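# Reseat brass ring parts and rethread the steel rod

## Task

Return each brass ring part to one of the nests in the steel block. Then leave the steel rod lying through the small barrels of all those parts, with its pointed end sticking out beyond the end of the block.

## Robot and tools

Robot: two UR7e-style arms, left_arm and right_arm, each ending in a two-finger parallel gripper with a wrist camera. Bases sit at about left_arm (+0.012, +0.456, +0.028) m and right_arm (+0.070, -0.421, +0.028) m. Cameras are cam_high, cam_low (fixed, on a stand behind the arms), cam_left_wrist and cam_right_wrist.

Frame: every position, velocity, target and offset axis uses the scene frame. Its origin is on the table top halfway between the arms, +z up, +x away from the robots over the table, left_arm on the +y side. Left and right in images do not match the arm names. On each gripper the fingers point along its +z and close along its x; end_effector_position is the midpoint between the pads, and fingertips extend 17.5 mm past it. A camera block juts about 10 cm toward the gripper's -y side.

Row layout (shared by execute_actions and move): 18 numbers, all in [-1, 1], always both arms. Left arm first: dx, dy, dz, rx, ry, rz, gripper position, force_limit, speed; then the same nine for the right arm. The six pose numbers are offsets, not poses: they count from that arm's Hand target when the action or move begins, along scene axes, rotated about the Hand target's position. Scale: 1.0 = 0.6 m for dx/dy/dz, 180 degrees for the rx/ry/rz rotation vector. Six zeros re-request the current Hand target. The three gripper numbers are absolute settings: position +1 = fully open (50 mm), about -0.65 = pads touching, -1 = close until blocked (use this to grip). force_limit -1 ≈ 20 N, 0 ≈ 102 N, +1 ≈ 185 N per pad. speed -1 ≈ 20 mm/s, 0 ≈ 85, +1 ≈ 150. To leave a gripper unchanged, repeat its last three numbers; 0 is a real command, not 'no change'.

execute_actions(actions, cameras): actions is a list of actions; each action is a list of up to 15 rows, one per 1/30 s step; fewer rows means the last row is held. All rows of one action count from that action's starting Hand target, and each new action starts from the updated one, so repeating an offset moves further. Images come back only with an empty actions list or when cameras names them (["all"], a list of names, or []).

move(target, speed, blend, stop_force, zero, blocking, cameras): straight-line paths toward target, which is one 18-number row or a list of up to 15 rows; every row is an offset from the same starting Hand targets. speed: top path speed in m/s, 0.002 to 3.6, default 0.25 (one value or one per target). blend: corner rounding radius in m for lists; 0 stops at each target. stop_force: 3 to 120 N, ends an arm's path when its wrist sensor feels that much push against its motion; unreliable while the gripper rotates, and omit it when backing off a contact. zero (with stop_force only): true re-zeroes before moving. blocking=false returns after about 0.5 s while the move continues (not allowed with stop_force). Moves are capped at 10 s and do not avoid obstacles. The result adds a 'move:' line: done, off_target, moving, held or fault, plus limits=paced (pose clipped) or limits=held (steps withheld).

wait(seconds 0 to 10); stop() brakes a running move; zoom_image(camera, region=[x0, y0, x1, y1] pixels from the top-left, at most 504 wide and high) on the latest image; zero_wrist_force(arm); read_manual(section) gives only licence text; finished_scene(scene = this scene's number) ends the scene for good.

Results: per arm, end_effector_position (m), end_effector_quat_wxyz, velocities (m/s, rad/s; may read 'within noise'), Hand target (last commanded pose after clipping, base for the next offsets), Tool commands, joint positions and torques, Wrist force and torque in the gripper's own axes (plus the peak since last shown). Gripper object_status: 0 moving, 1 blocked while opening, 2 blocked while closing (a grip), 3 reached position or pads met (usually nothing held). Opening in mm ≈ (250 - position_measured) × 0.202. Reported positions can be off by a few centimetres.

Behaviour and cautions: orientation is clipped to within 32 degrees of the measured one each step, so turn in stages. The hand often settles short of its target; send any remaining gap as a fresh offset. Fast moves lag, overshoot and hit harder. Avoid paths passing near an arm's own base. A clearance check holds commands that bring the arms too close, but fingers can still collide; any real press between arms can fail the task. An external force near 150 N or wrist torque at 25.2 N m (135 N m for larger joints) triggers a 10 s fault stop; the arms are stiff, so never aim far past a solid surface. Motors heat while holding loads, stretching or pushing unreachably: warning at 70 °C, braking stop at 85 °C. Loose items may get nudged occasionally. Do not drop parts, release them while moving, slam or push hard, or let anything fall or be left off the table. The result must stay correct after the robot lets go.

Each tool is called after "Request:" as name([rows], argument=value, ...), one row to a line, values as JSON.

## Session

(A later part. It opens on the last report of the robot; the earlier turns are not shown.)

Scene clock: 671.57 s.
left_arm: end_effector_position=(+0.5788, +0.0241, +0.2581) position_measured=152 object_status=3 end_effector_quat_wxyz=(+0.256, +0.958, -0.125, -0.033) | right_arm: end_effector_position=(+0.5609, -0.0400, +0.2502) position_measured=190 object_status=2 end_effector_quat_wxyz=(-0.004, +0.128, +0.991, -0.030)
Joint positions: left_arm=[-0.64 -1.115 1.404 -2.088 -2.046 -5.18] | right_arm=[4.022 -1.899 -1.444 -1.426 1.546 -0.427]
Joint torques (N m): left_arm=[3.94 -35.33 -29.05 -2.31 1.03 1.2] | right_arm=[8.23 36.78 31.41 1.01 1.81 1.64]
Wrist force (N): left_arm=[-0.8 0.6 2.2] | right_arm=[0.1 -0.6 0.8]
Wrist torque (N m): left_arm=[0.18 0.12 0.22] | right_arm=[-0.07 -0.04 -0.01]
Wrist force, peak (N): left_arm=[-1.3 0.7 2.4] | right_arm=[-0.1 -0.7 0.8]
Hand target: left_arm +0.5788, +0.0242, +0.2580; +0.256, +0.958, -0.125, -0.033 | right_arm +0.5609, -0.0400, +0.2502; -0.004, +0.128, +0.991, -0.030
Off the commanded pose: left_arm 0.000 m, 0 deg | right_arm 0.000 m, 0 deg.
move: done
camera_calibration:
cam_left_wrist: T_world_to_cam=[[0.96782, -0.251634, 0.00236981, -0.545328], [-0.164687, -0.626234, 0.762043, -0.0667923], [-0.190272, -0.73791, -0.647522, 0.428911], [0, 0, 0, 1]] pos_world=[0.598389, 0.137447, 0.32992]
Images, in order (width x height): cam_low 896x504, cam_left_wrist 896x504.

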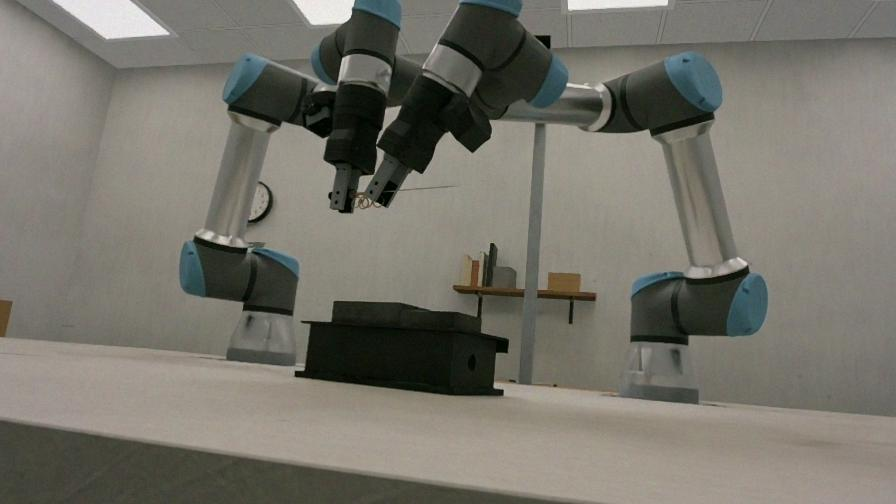

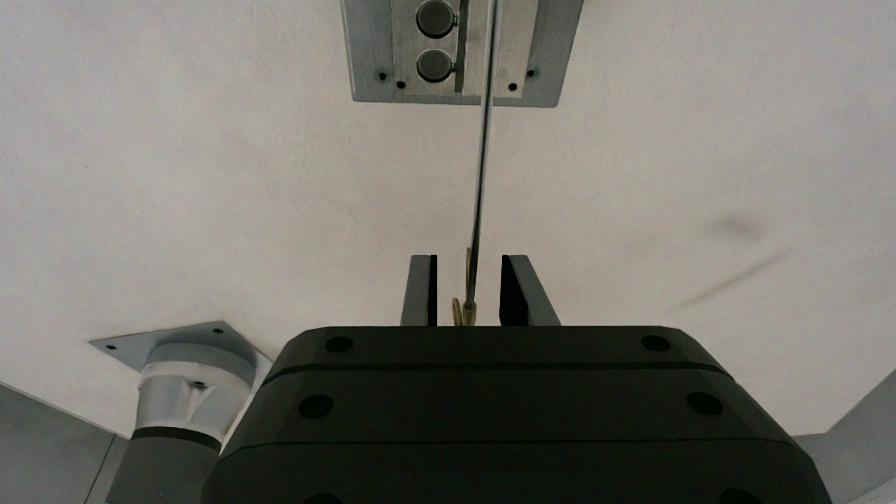

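Request:
move(target=[0,0,0,0,0,0,-1,-1,-1,0,0,0,0,0,0,-1,-0.7,-1], cameras=["cam_left_wrist","cam_low"])

Request:
zoom_image(camera="cam_low", region=[350, 170, 410, 220])

Request:
zoom_image(camera="cam_left_wrist", region=[410, 230, 530, 330])

Scene clock: 676.97 s.
left_arm: end_effector_position=(+0.5788, +0.0242, +0.2580) position_measured=233 object_status=2 end_effector_quat_wxyz=(+0.256, +0.958, -0.125, -0.033) | right_arm: end_effector_position=(+0.5609, -0.0400, +0.2502) position_measured=190 object_status=2 end_effector_quat_wxyz=(-0.004, +0.128, +0.991, -0.030)
Joint positions: left_arm=[-0.64 -1.115 1.405 -2.088 -2.046 -5.18] | right_arm=[4.022 -1.899 -1.444 -1.426 1.546 -0.427]
Joint torques (N m): left_arm=[12.84 -57.75 -15.26 -5.06 -3.09 1.42] | right_arm=[8.23 36.43 31.57 1.06 1.79 1.41]
Wrist force (N): left_arm=[-3.8 0.9 2.0] | right_arm=[-2.5 -0.4 0.4]
Wrist torque (N m): left_arm=[0.21 0.18 0.22] | right_arm=[-0.07 -0.01 0.14]
Wrist force, peak (N): left_arm=[-4.0 0.7 2.3] | right_arm=[-2.8 -0.4 0.5]
Hand target: left_arm +0.5788, +0.0242, +0.2580; +0.256, +0.958, -0.125, -0.033 | right_arm +0.5609, -0.0400, +0.2502; -0.004, +0.128, +0.991, -0.030
Off the commanded pose: left_arm 0.000 m, 0 deg | right_arm 0.000 m, 0 deg.
move: done
camera_calibration:
cam_left_wrist: T_world_to_cam=[[0.967824, -0.251619, 0.00235111, -0.545301], [-0.164664, -0.62624, 0.762043, -0.0666669], [-0.190272, -0.73791, -0.647522, 0.42892], [0, 0, 0, 1]] pos_world=[0.598389, 0.137547, 0.32982]
Images, in order (width x height): cam_low 896x504, cam_left_wrist 896x504.

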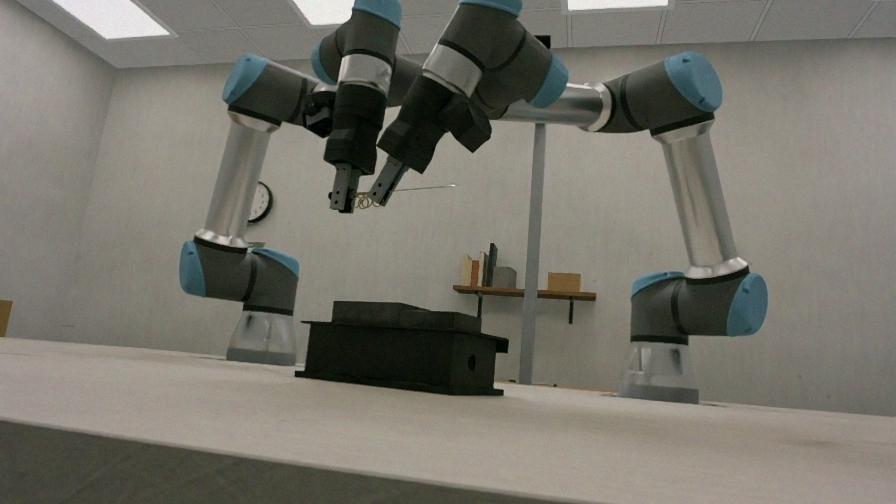

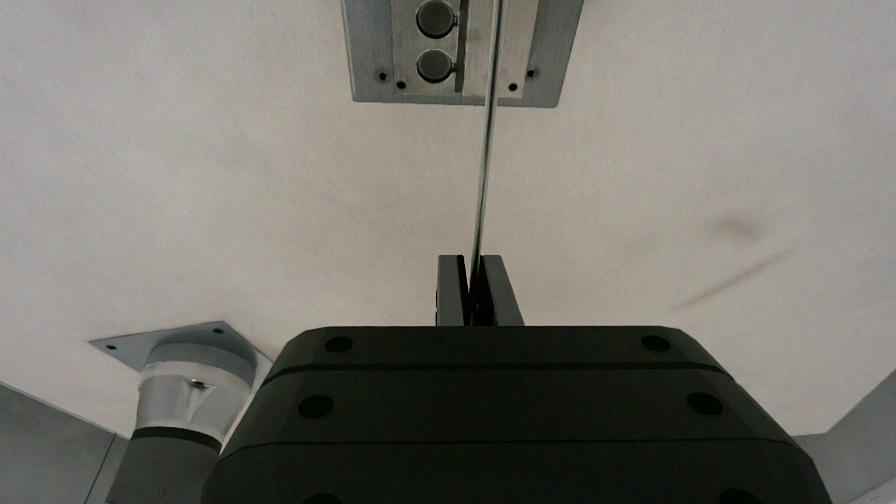

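Scaled by 8.400.

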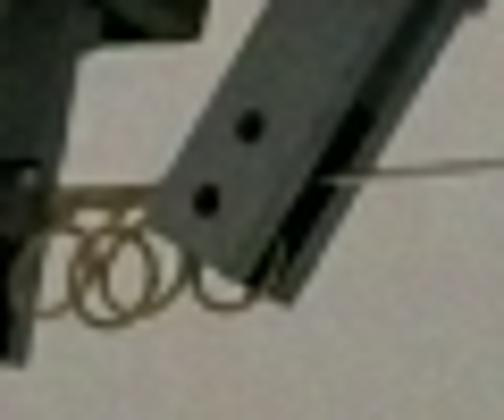

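Scaled by 4.200.

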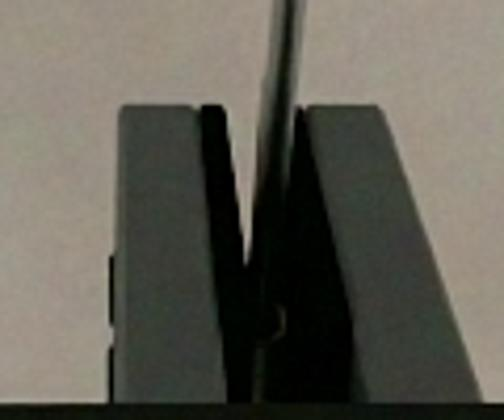

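Request:
move(target=[0.0107,0.0403,0,0,0,0,-1,-1,-1,0,0,0,0,0,0,-1,-0.7,-1], cameras=["cam_left_wrist","cam_low"], speed=0.04)

Request:
zoom_image(camera="cam_low", region=[330, 150, 430, 230])

Scene clock: 719.40 s.
left_arm: end_effector_position=(+0.5853, +0.0487, +0.2580) position_measured=233 object_status=2 end_effector_quat_wxyz=(+0.256, +0.958, -0.125, -0.033) end_effector_velocity=(-0.001, -0.003, +0.000) end_effector_angular_velocity=(-0.001, +0.002, +0.001) | right_arm: end_effector_position=(+0.5609, -0.0400, +0.2502) position_measured=190 object_status=2 end_effector_quat_wxyz=(-0.004, +0.128, +0.991, -0.030)
Joint positions: left_arm=[-0.605 -1.129 1.42 -2.072 -2.054 -5.141] | right_arm=[4.022 -1.899 -1.444 -1.426 1.546 -0.427]
Joint velocities: left_arm=[-0.004 0.001 0 -0.002 -0.001 -0.006] | right_arm=[within noise]
Joint torques (N m): left_arm=[-11.36 -39.52 -31.5 -5.41 -1.75 -0.86] | right_arm=[7.88 36.88 30.65 1.02 1.71 -1.41]
Wrist force (N): left_arm=[-2.1 0.1 1.9] | right_arm=[-1.0 -1.0 0.8]
Wrist torque (N m): left_arm=[0.15 0.14 0.15] | right_arm=[-0.06 0.01 0.06]
Wrist force, peak (N): left_arm=[-4.0 2.8 3.2] | right_arm=[-3.3 1.5 0.4]
Hand target: left_arm +0.5853, +0.0484, +0.2580; +0.256, +0.958, -0.125, -0.033 | right_arm +0.5609, -0.0400, +0.2502; -0.004, +0.128, +0.991, -0.030
Off the commanded pose: left_arm 0.000 m, 0 deg | right_arm 0.000 m, 0 deg.
move: done
camera_calibration:
cam_left_wrist: T_world_to_cam=[[0.967871, -0.251439, 0.00212771, -0.545314], [-0.164382, -0.62631, 0.762046, -0.0504306], [-0.190275, -0.737912, -0.64752, 0.448218], [0, 0, 0, 1]] pos_world=[0.604789, 0.162047, 0.329821]
Images, in order (width x height): cam_low 896x504, cam_left_wrist 896x504.

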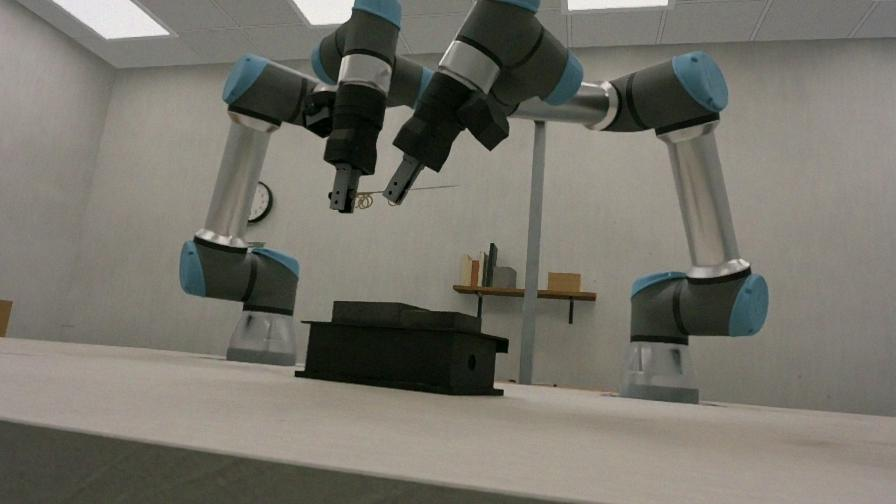

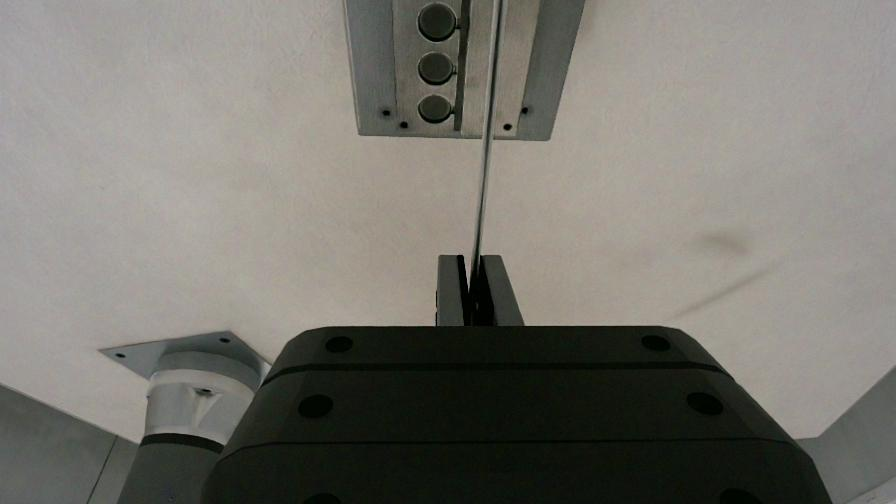

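Scaled by 5.040.

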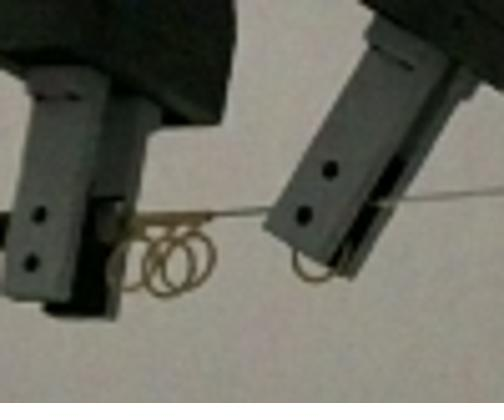

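Request:
move(target=[0.0107,0.0403,0,0,0,0,-1,-1,-1,0,0,0,0,0,0,-1,-0.7,-1], cameras=["cam_left_wrist","cam_low"], speed=0.05)

Request:
zoom_image(camera="cam_low", region=[330, 150, 450, 230])

Scene clock: 724.33 s.
left_arm: end_effector_position=(+0.5916, +0.0728, +0.2580) position_measured=233 object_status=2 end_effector_quat_wxyz=(+0.256, +0.958, -0.125, -0.033) | right_arm: end_effector_position=(+0.5609, -0.0400, +0.2502) position_measured=190 object_status=2 end_effector_quat_wxyz=(-0.004, +0.128, +0.991, -0.030)
Joint positions: left_arm=[-0.569 -1.14 1.432 -2.054 -2.061 -5.102] | right_arm=[4.022 -1.899 -1.444 -1.426 1.546 -0.427]
Joint torques (N m): left_arm=[-10.42 -36.6 -33.43 -5.64 -1.04 -1.27] | right_arm=[7.98 36.96 26.98 0.9 1.64 -1.39]
Wrist force (N): left_arm=[-1.4 0.5 1.6] | right_arm=[-0.7 -0.9 0.8]
Wrist torque (N m): left_arm=[0.20 0.11 0.20] | right_arm=[-0.07 0.02 0.04]
Wrist force, peak (N): left_arm=[-3.0 3.0 3.2] | right_arm=[-2.2 -2.0 1.0]
Hand target: left_arm +0.5917, +0.0726, +0.2580; +0.256, +0.958, -0.125, -0.033 | right_arm +0.5609, -0.0400, +0.2502; -0.004, +0.128, +0.991, -0.030
Off the commanded pose: left_arm 0.000 m, 0 deg | right_arm 0.000 m, 0 deg.
move: done
camera_calibration:
cam_left_wrist: T_world_to_cam=[[0.967871, -0.251438, 0.00212822, -0.545475], [-0.164367, -0.626254, 0.762096, -0.034459], [-0.190287, -0.73796, -0.647461, 0.467207], [0, 0, 0, 1]] pos_world=[0.611189, 0.186047, 0.32992]
Images, in order (width x height): cam_low 896x504, cam_left_wrist 896x504.

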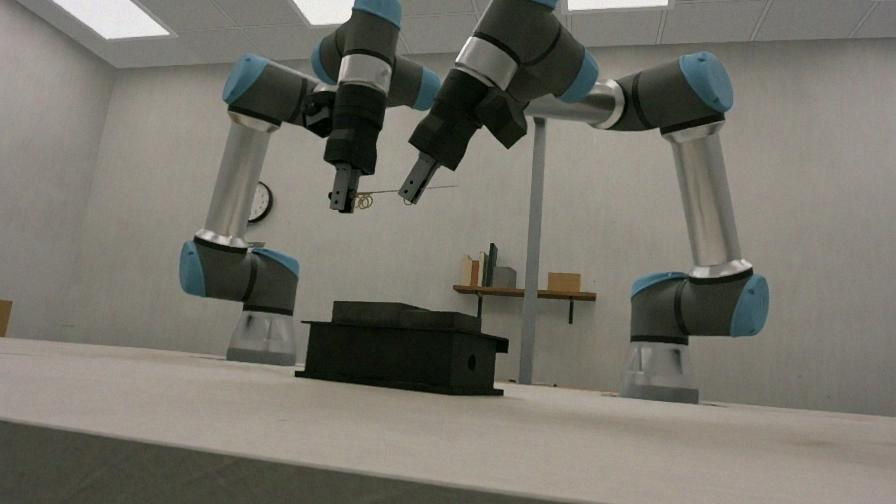

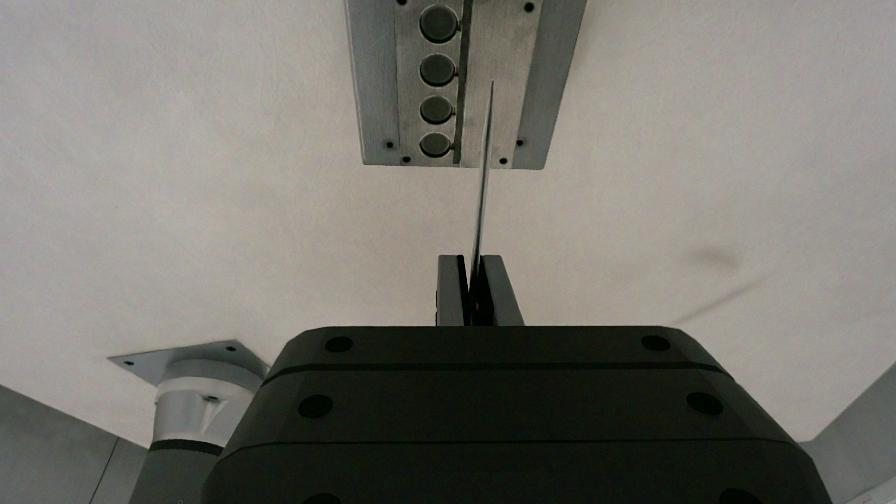

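Scaled by 4.200.

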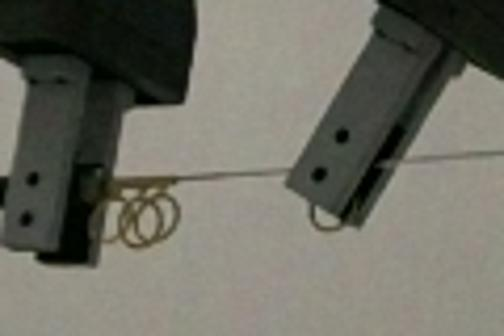

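Request:
move([
  [0,0,0,0,0,0,0,-1,-1,0,0,0,0,0,0,-1,-0.7,-1],
  [0.0083,0.035,0.085,0,0,0,0,-1,-1,0,0,0,0,0,0,-1,-0.7,-1],
], cameras=["cam_left_wrist","cam_low"], speed=0.1)

Request:
zoom_image(camera="cam_low", region=[330, 150, 450, 230])

Request:
zoom_image(camera="cam_left_wrist", region=[390, 120, 550, 330])

Scene clock: 738.50 s.
left_arm: end_effector_position=(+0.5967, +0.0936, +0.3091) position_measured=152 object_status=3 end_effector_quat_wxyz=(+0.256, +0.958, -0.125, -0.033) | right_arm: end_effector_position=(+0.5609, -0.0400, +0.2502) position_measured=190 object_status=2 end_effector_quat_wxyz=(-0.004, +0.128, +0.991, -0.030)
Joint positions: left_arm=[-0.538 -1.177 1.348 -1.916 -2.066 -5.067] | right_arm=[4.022 -1.899 -1.444 -1.426 1.546 -0.427]
Joint torques (N m): left_arm=[-11.6 -31.37 -17.93 -2.48 -0.94 -0.97] | right_arm=[7.02 37.49 24.36 0.96 1.45 -1.35]
Wrist force (N): left_arm=[-0.9 0.9 2.1] | right_arm=[-0.2 -0.4 0.5]
Wrist torque (N m): left_arm=[0.19 0.15 0.18] | right_arm=[-0.04 0.02 -0.02]
Wrist force, peak (N): left_arm=[-0.9 0.5 4.5] | right_arm=[-1.8 -1.6 0.8]
Hand target: left_arm +0.5967, +0.0936, +0.3090; +0.256, +0.958, -0.125, -0.033 | right_arm +0.5609, -0.0400, +0.2502; -0.004, +0.128, +0.991, -0.030
Off the commanded pose: left_arm 0.000 m, 0 deg | right_arm 0.000 m, 0 deg.
move: done
camera_calibration:
cam_left_wrist: T_world_to_cam=[[0.967865, -0.251456, 0.00268216, -0.545468], [-0.164759, -0.626036, 0.76219, -0.0593133], [-0.189978, -0.738139, -0.647348, 0.516489], [0, 0, 0, 1]] pos_world=[0.616288, 0.206947, 0.381019]
Images, in order (width x height): cam_low 896x504, cam_left_wrist 896x504.

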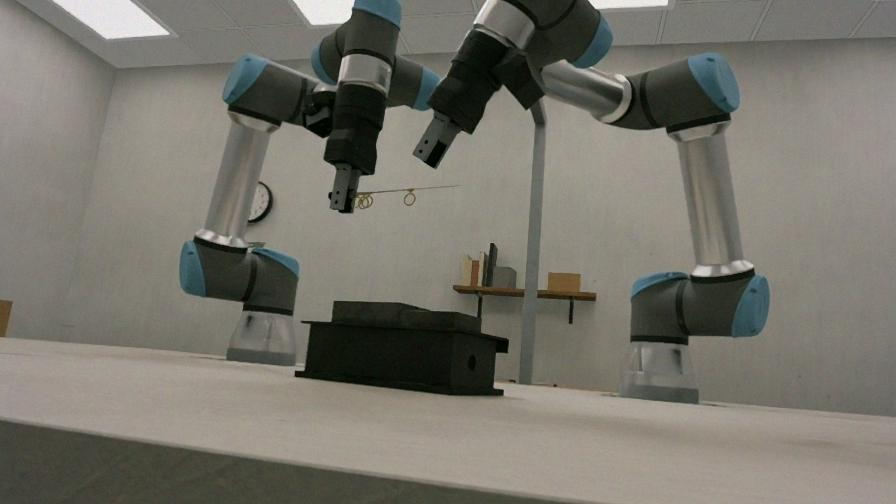

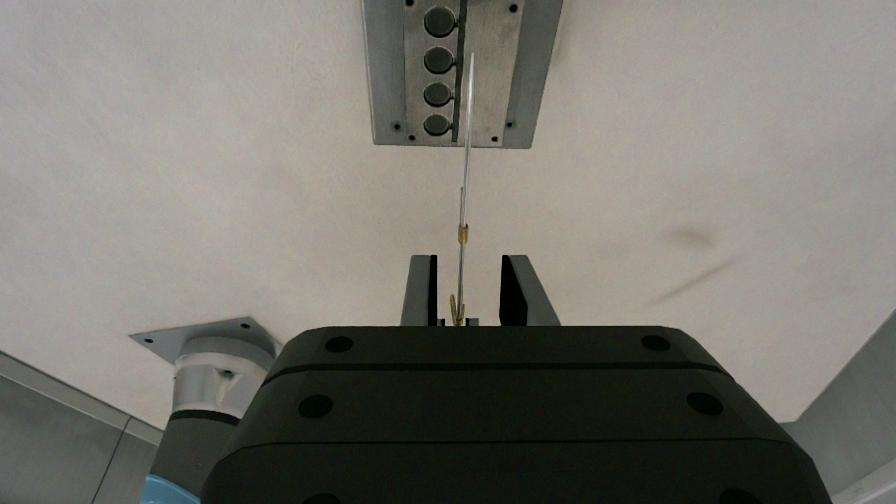

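Scaled by 4.200.

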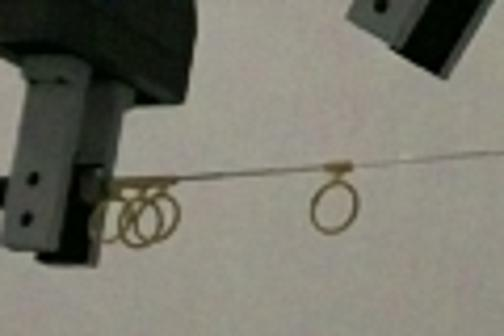

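Scaled by 2.400.

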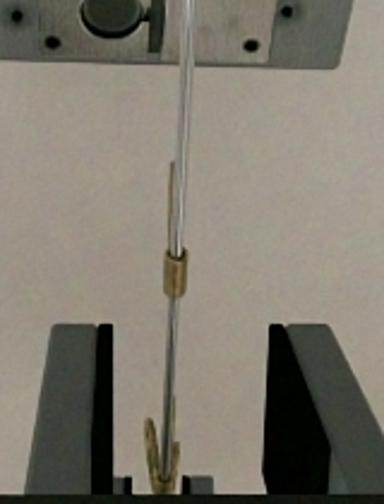

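Request:
move(target=[-0.0252,-0.0883,-0.0323,-0.0537,0.0142,0,0,-1,-1,0,0,0,0,0,0,-1,-0.7,-1], cameras=["cam_left_wrist","cam_low"], speed=0.1)

Request:
zoom_image(camera="cam_left_wrist", region=[390, 180, 550, 330])

Scene clock: 771.87 s.
left_arm: end_effector_position=(+0.5814, +0.0406, +0.2894) position_measured=152 object_status=3 end_effector_quat_wxyz=(+0.339, +0.932, -0.121, -0.044) | right_arm: end_effector_position=(+0.5609, -0.0400, +0.2502) position_measured=190 object_status=2 end_effector_quat_wxyz=(-0.004, +0.128, +0.991, -0.030)
Joint positions: left_arm=[-0.565 -1.139 1.436 -2.139 -2.222 -5.141] | right_arm=[4.022 -1.899 -1.444 -1.426 1.546 -0.427]
Joint torques (N m): left_arm=[13.09 -58.25 -39.33 -5.23 -0.79 0.62] | right_arm=[5.33 37.01 17.14 0.87 0.68 -1.35]
Wrist force (N): left_arm=[-1.0 0.5 1.6] | right_arm=[-0.1 -0.4 0.5]
Wrist torque (N m): left_arm=[0.18 0.11 0.04] | right_arm=[-0.06 0.00 -0.02]
Wrist force, peak (N): left_arm=[-1.0 0.9 2.5] | right_arm=[-0.2 -0.8 0.7]
Hand target: left_arm +0.5815, +0.0406, +0.2896; +0.339, +0.932, -0.121, -0.044 | right_arm +0.5609, -0.0400, +0.2502; -0.004, +0.128, +0.991, -0.030
Off the commanded pose: left_arm 0.000 m, 0 deg | right_arm 0.000 m, 0 deg.
move: done
camera_calibration:
cam_left_wrist: T_world_to_cam=[[0.967883, -0.251397, 0.00118374, -0.543536], [-0.128102, -0.489135, 0.862749, -0.135914], [-0.216313, -0.835193, -0.50563, 0.439911], [0, 0, 0, 1]] pos_world=[0.603827, 0.164287, 0.340336]
Images, in order (width x height): cam_low 896x504, cam_left_wrist 896x504.

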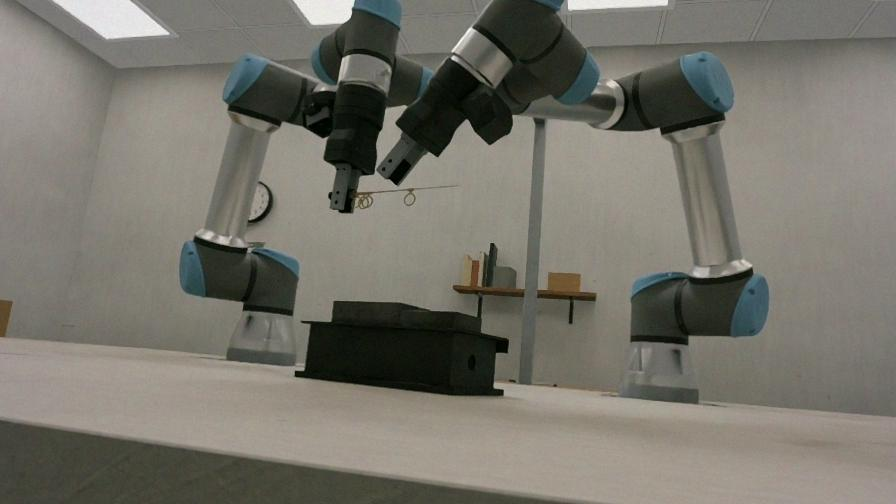

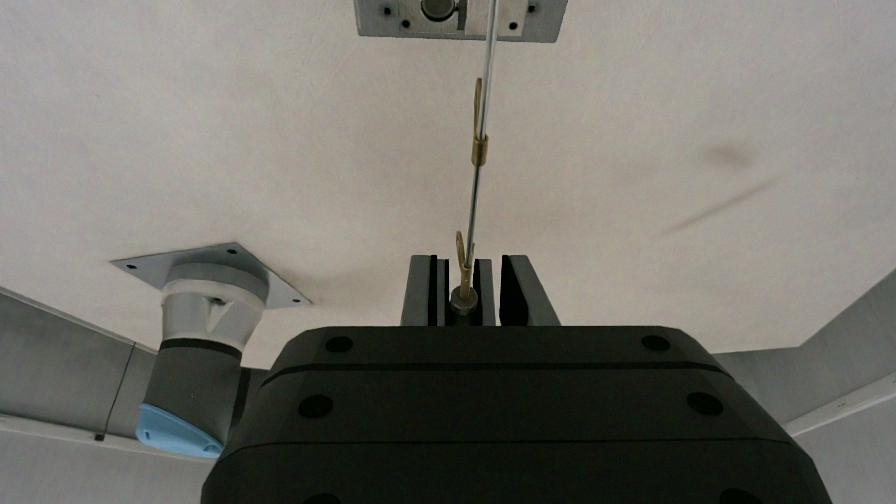

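Scaled by 3.150.

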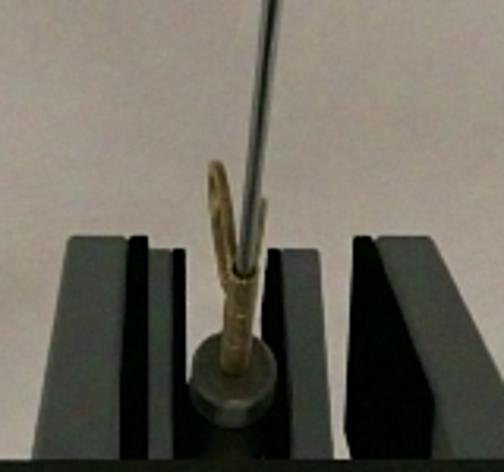

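Request:
move(target=[-0.0100,-0.0410,-0.0510,0,0,0,0,-1,-1,0,0,0,0,0,0,-1,-0.7,-1], cameras=["cam_left_wrist","cam_low"], speed=0.06)

Request:
zoom_image(camera="cam_low", region=[340, 160, 420, 220])

Request:
zoom_image(camera="cam_left_wrist", region=[410, 230, 530, 330])

Scene clock: 786.20 s.
left_arm: end_effector_position=(+0.5754, +0.0160, +0.2587) position_measured=152 object_status=3 end_effector_quat_wxyz=(+0.339, +0.932, -0.121, -0.044) | right_arm: end_effector_position=(+0.5609, -0.0400, +0.2502) position_measured=190 object_status=2 end_effector_quat_wxyz=(-0.004, +0.128, +0.991, -0.030)
Joint positions: left_arm=[-0.601 -1.101 1.47 -2.236 -2.212 -5.185] | right_arm=[4.022 -1.899 -1.444 -1.426 1.546 -0.427]
Joint torques (N m): left_arm=[13.23 -59.12 -39.54 -2.12 -1.98 1.6] | right_arm=[4.27 36.26 18.25 0.91 0.57 -1.3]
Wrist force (N): left_arm=[-1.0 0.5 1.6] | right_arm=[-0.4 -0.5 0.7]
Wrist torque (N m): left_arm=[0.19 0.11 0.08] | right_arm=[-0.06 0.04 -0.01]
Wrist force, peak (N): left_arm=[-1.1 0.5 2.8] | right_arm=[-0.1 -0.7 0.7]
Hand target: left_arm +0.5755, +0.0160, +0.2590; +0.339, +0.932, -0.121, -0.044 | right_arm +0.5609, -0.0400, +0.2502; -0.004, +0.128, +0.991, -0.030
Off the commanded pose: left_arm 0.000 m, 0 deg | right_arm 0.000 m, 0 deg.
move: done
camera_calibration:
cam_left_wrist: T_world_to_cam=[[0.967883, -0.251397, 0.0011832, -0.543779], [-0.128121, -0.489208, 0.862706, -0.122207], [-0.216303, -0.83515, -0.505705, 0.402534], [0, 0, 0, 1]] pos_world=[0.597727, 0.139687, 0.309636]
Images, in order (width x height): cam_low 896x504, cam_left_wrist 896x504.

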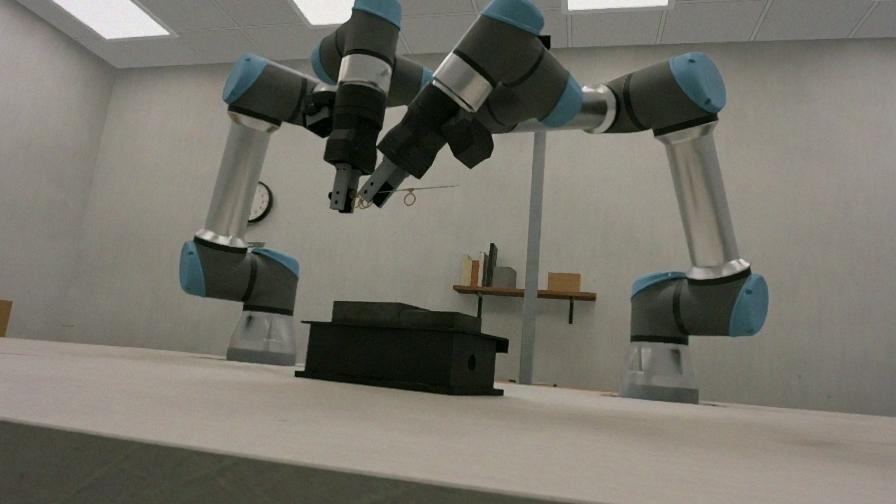

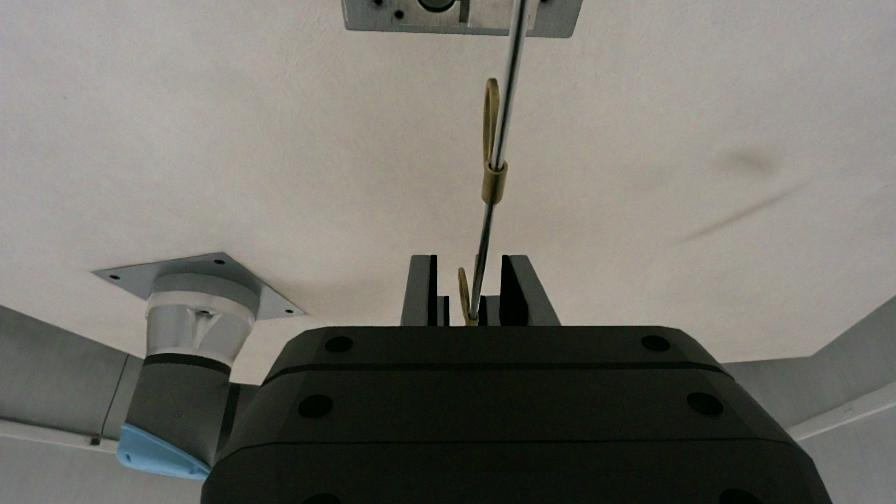

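Scaled by 6.300.

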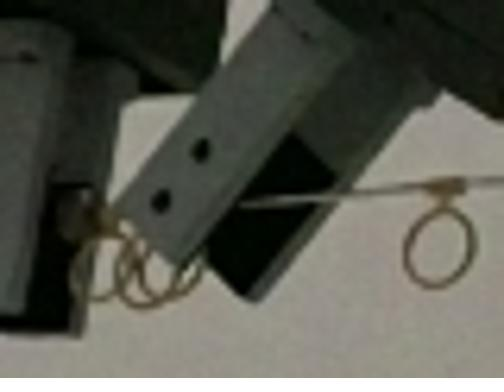

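Scaled by 4.200.

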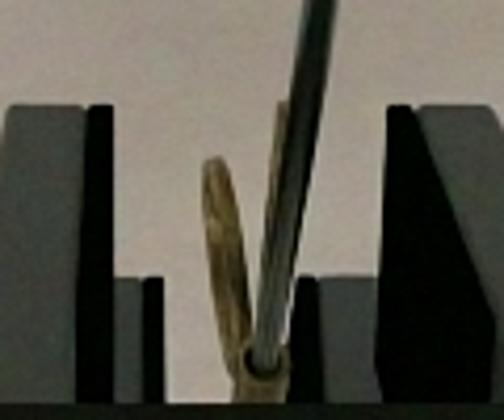

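Request:
move(target=[0.0003,-0.0038,0.0018,-0.0537,0.0142,0,0,-1,-1,0,0,0,0,0,0,-1,-0.7,-1], cameras=["cam_left_wrist","cam_low"], speed=0.06)

Request:
zoom_image(camera="cam_low", region=[340, 160, 420, 220])

Request:
zoom_image(camera="cam_left_wrist", region=[410, 230, 530, 330])

Scene clock: 813.17 s.
left_arm: end_effector_position=(+0.5758, +0.0139, +0.2597) position_measured=152 object_status=3 end_effector_quat_wxyz=(+0.419, +0.899, -0.117, -0.055) | right_arm: end_effector_position=(+0.5609, -0.0400, +0.2502) position_measured=190 object_status=2 end_effector_quat_wxyz=(-0.004, +0.128, +0.991, -0.030)
Joint positions: left_arm=[-0.558 -1.069 1.524 -2.394 -2.381 -5.202] | right_arm=[4.022 -1.899 -1.444 -1.426 1.546 -0.427]
Joint torques (N m): left_arm=[-9.86 -59.92 -37.26 -1.97 0.87 1.27] | right_arm=[4 37.08 16.55 0.9 0.42 -1.34]
Wrist force (N): left_arm=[-0.6 0.3 1.2] | right_arm=[-0.1 -0.5 0.5]
Wrist torque (N m): left_arm=[0.11 0.07 0.15] | right_arm=[-0.06 0.00 -0.02]
Wrist force, peak (N): left_arm=[-1.1 0.3 2.1] | right_arm=[-0.3 -0.7 0.7]
Hand target: left_arm +0.5757, +0.0137, +0.2601; +0.419, +0.899, -0.117, -0.054 | right_arm +0.5609, -0.0400, +0.2502; -0.004, +0.128, +0.991, -0.030
Off the commanded pose: left_arm 0.000 m, 0 deg | right_arm 0.000 m, 0 deg.
move: done
camera_calibration:
cam_left_wrist: T_world_to_cam=[[0.968039, -0.250798, 0.0000685851, -0.544487], [-0.0873613, -0.336943, 0.937463, -0.169082], [-0.235091, -0.907507, -0.348085, 0.372288], [0, 0, 0, 1]] pos_world=[0.599835, 0.144326, 0.288133]
Images, in order (width x height): cam_low 896x504, cam_left_wrist 896x504.

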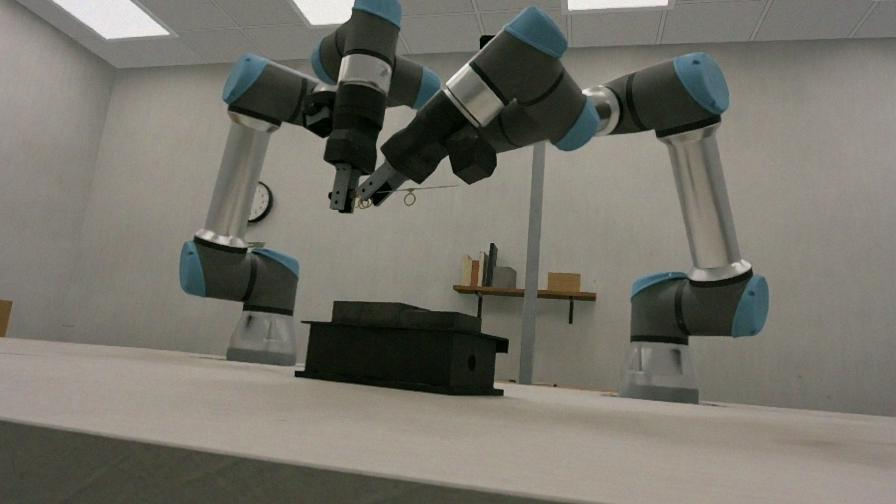

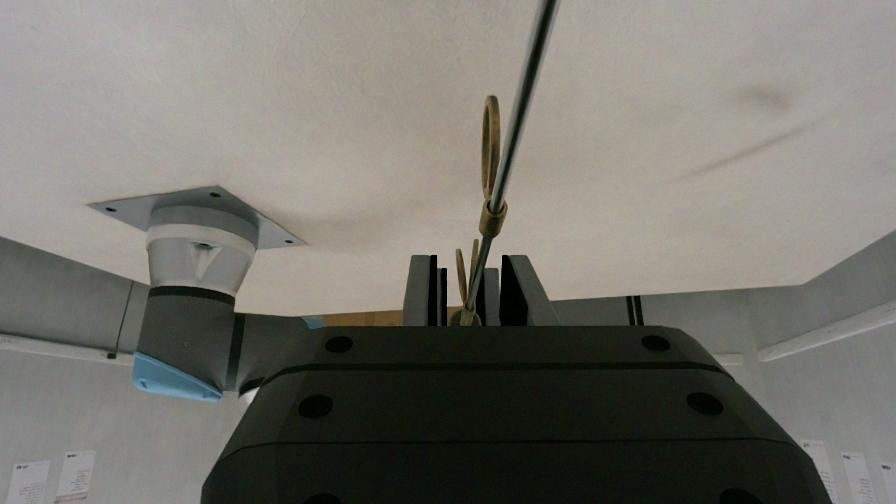

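Scaled by 6.300.

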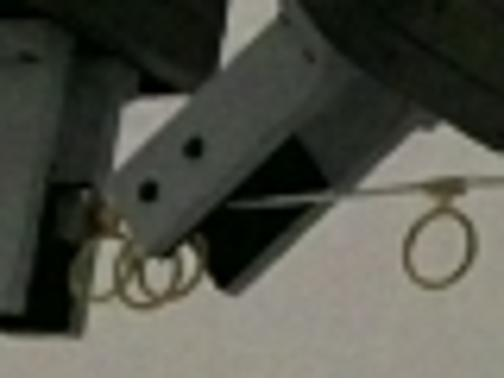

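Scaled by 4.200.

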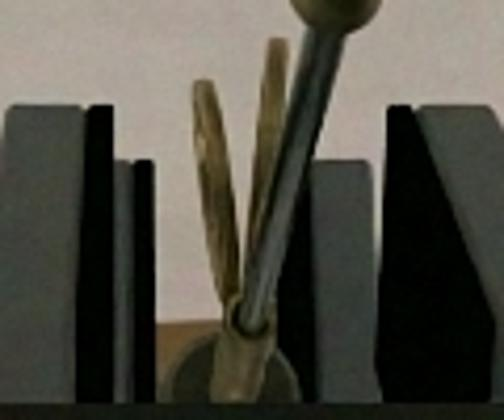

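Request:
move([
  [0.0007,0.0028,0,0,0,0,0,-1,-1,0,0,0,0,0,0,-1,-0.7,-1],
  [0.0007,0.0028,0,0,0,0,-1,-1,-1,0,0,0,0,0,0,-1,-0.7,-1],
], cameras=["cam_left_wrist","cam_low"], speed=0.06)

Request:
zoom_image(camera="cam_low", region=[340, 160, 420, 220])

Request:
zoom_image(camera="cam_left_wrist", region=[410, 230, 530, 330])

Scene clock: 832.43 s.
left_arm: end_effector_position=(+0.5761, +0.0154, +0.2601) position_measured=233 object_status=2 end_effector_quat_wxyz=(+0.419, +0.899, -0.117, -0.054) | right_arm: end_effector_position=(+0.5609, -0.0400, +0.2502) position_measured=190 object_status=2 end_effector_quat_wxyz=(-0.004, +0.128, +0.991, -0.030)
Joint positions: left_arm=[-0.555 -1.07 1.525 -2.392 -2.382 -5.198] | right_arm=[4.022 -1.899 -1.444 -1.426 1.546 -0.427]
Joint torques (N m): left_arm=[10.14 -53.69 -13.03 -5.35 -2.8 -0.87] | right_arm=[4.38 37.29 17.97 0.79 0.35 -1.38]
Wrist force (N): left_arm=[-2.2 0.7 0.8] | right_arm=[-1.8 -0.5 0.8]
Wrist torque (N m): left_arm=[0.13 0.06 0.05] | right_arm=[-0.04 0.01 0.05]
Wrist force, peak (N): left_arm=[-2.4 0.7 1.1] | right_arm=[-1.9 -0.6 0.8]
Hand target: left_arm +0.5761, +0.0154, +0.2601; +0.419, +0.899, -0.117, -0.054 | right_arm +0.5609, -0.0400, +0.2502; -0.004, +0.128, +0.991, -0.030
Off the commanded pose: left_arm 0.000 m, 0 deg | right_arm 0.000 m, 0 deg.
move: done
camera_calibration:
cam_left_wrist: T_world_to_cam=[[0.967979, -0.251031, 0.000808529, -0.544642], [-0.088064, -0.336556, 0.937537, -0.168477], [-0.235079, -0.907587, -0.347886, 0.373794], [0, 0, 0, 1]] pos_world=[0.600236, 0.145826, 0.288432]
Images, in order (width x height): cam_low 896x504, cam_left_wrist 896x504.

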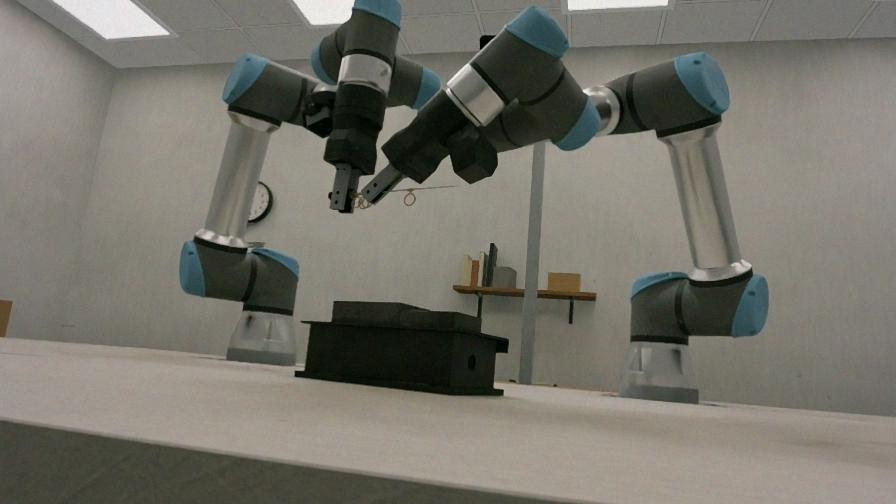

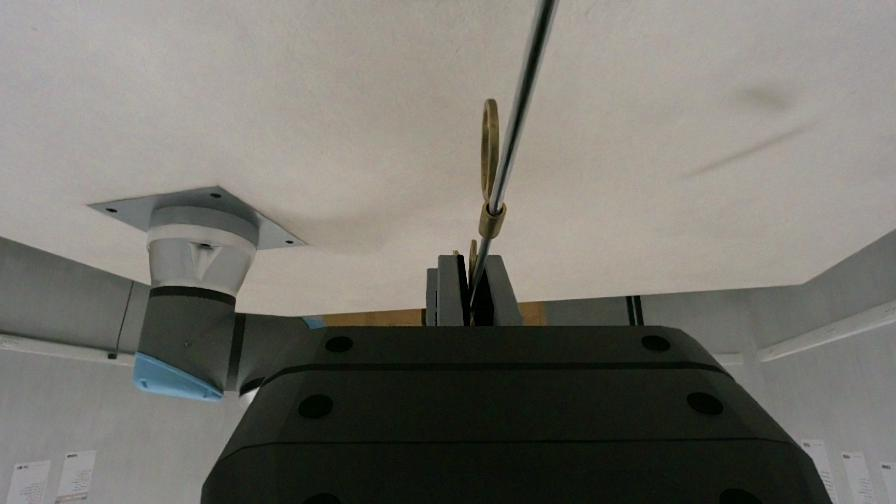

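Scaled by 6.300.

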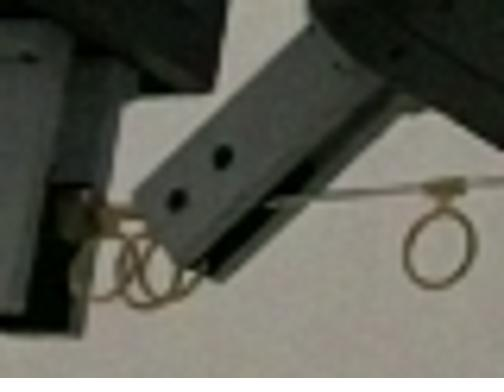

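Scaled by 4.200.

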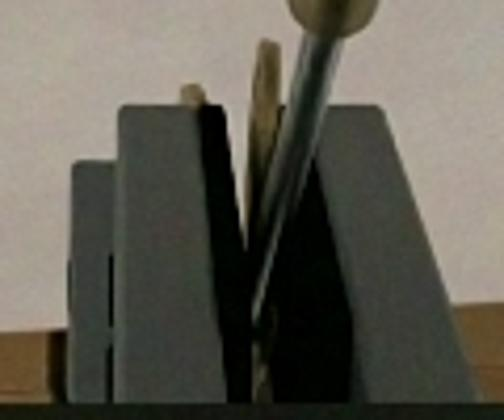

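Request:
move([
  [0.0051,0.0193,0,0,0,0,-1,-1,-1,0,0,0,0,0,0,-1,-0.7,-1],
  [0.0051,0.0193,0,0,0,0,0,-1,-1,0,0,0,0,0,0,-1,-0.7,-1],
  [0.0027,0.0103,0,0.0966,-0.0256,0,0,-1,-1,0,0,0,0,0,0,-1,-0.7,-1],
], cameras=["cam_left_wrist","cam_low"], speed=0.05)

Request:
zoom_image(camera="cam_low", region=[340, 160, 420, 220])

Request:
zoom_image(camera="cam_left_wrist", region=[410, 230, 530, 330])

Scene clock: 854.50 s.
left_arm: end_effector_position=(+0.5777, +0.0214, +0.2603) position_measured=152 object_status=3 end_effector_quat_wxyz=(+0.273, +0.953, -0.124, -0.035) end_effector_velocity=(+0.000, -0.001, +0.000) end_effector_angular_velocity=(-0.006, +0.002, -0.001) | right_arm: end_effector_position=(+0.5609, -0.0400, +0.2502) position_measured=190 object_status=2 end_effector_quat_wxyz=(-0.004, +0.128, +0.991, -0.030)
Joint positions: left_arm=[-0.634 -1.115 1.415 -2.113 -2.079 -5.181] | right_arm=[4.022 -1.899 -1.444 -1.426 1.546 -0.427]
Joint velocities: left_arm=[0.001 0.001 0 -0.004 -0.006 0] | right_arm=[within noise]
Joint torques (N m): left_arm=[12.86 -53.88 -11.3 -5.29 -3.94 1.07] | right_arm=[3.76 36.75 17.36 0.76 0.24 -1.28]
Wrist force (N): left_arm=[-1.1 0.5 2.1] | right_arm=[-0.1 -0.6 0.5]
Wrist torque (N m): left_arm=[0.16 0.16 0.21] | right_arm=[-0.08 0.01 -0.02]
Wrist force, peak (N): left_arm=[-3.2 2.8 2.2] | right_arm=[-2.6 1.5 1.8]
Hand target: left_arm +0.5778, +0.0216, +0.2601; +0.273, +0.953, -0.124, -0.035 | right_arm +0.5609, -0.0400, +0.2502; -0.004, +0.128, +0.991, -0.030
Off the commanded pose: left_arm 0.000 m, 0 deg | right_arm 0.000 m, 0 deg.
move: done
camera_calibration:
cam_left_wrist: T_world_to_cam=[[0.967823, -0.251618, 0.002673, -0.545044], [-0.158124, -0.599878, 0.784311, -0.0805599], [-0.195743, -0.759496, -0.620363, 0.424692], [0, 0, 0, 1]] pos_world=[0.597899, 0.137083, 0.328104]
Images, in order (width x height): cam_low 896x504, cam_left_wrist 896x504.

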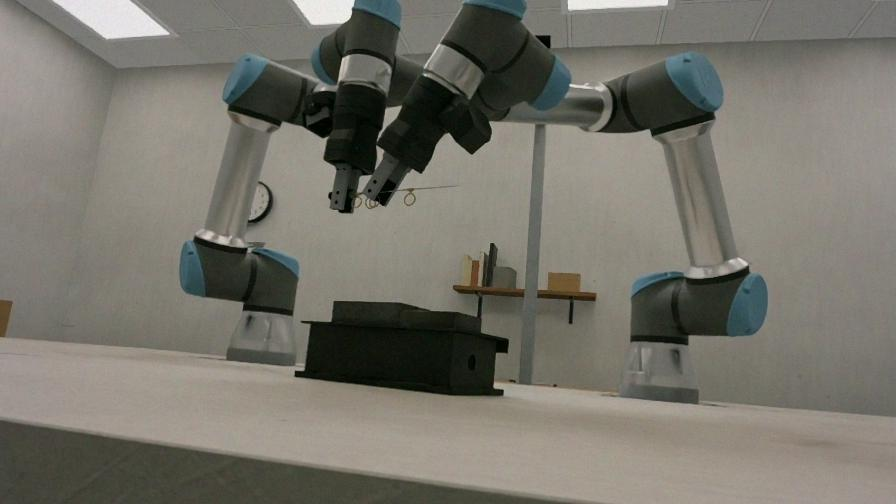

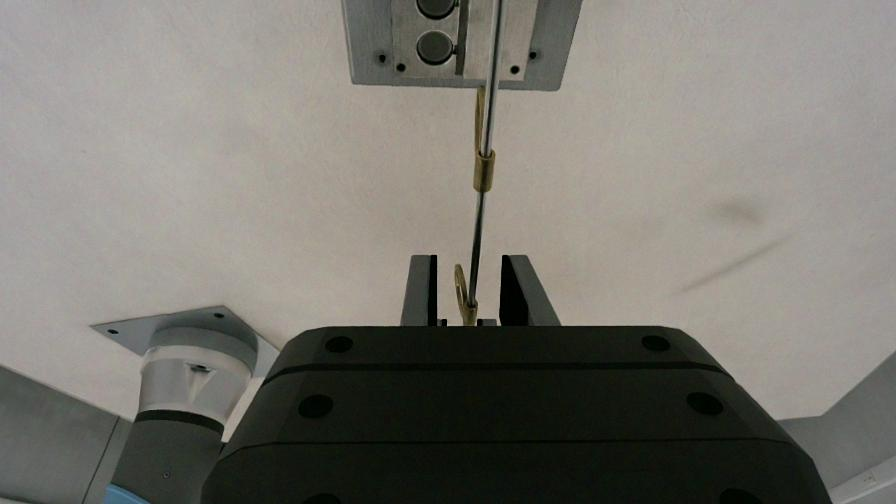

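Scaled by 6.300.

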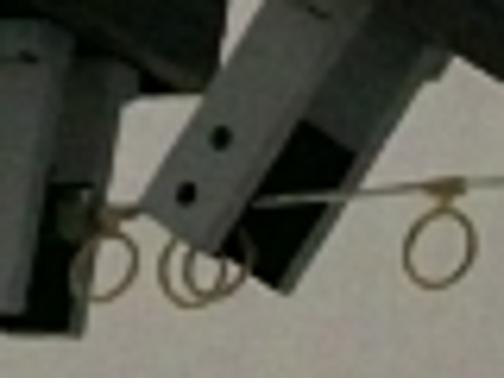

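Scaled by 4.200.

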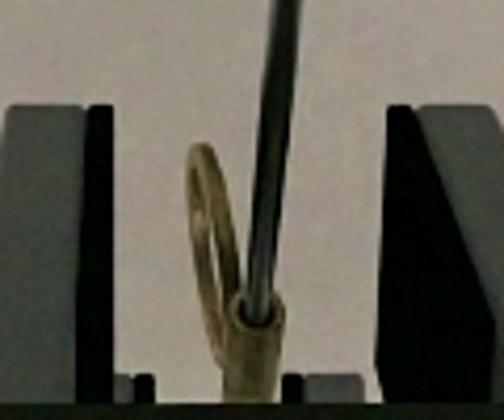

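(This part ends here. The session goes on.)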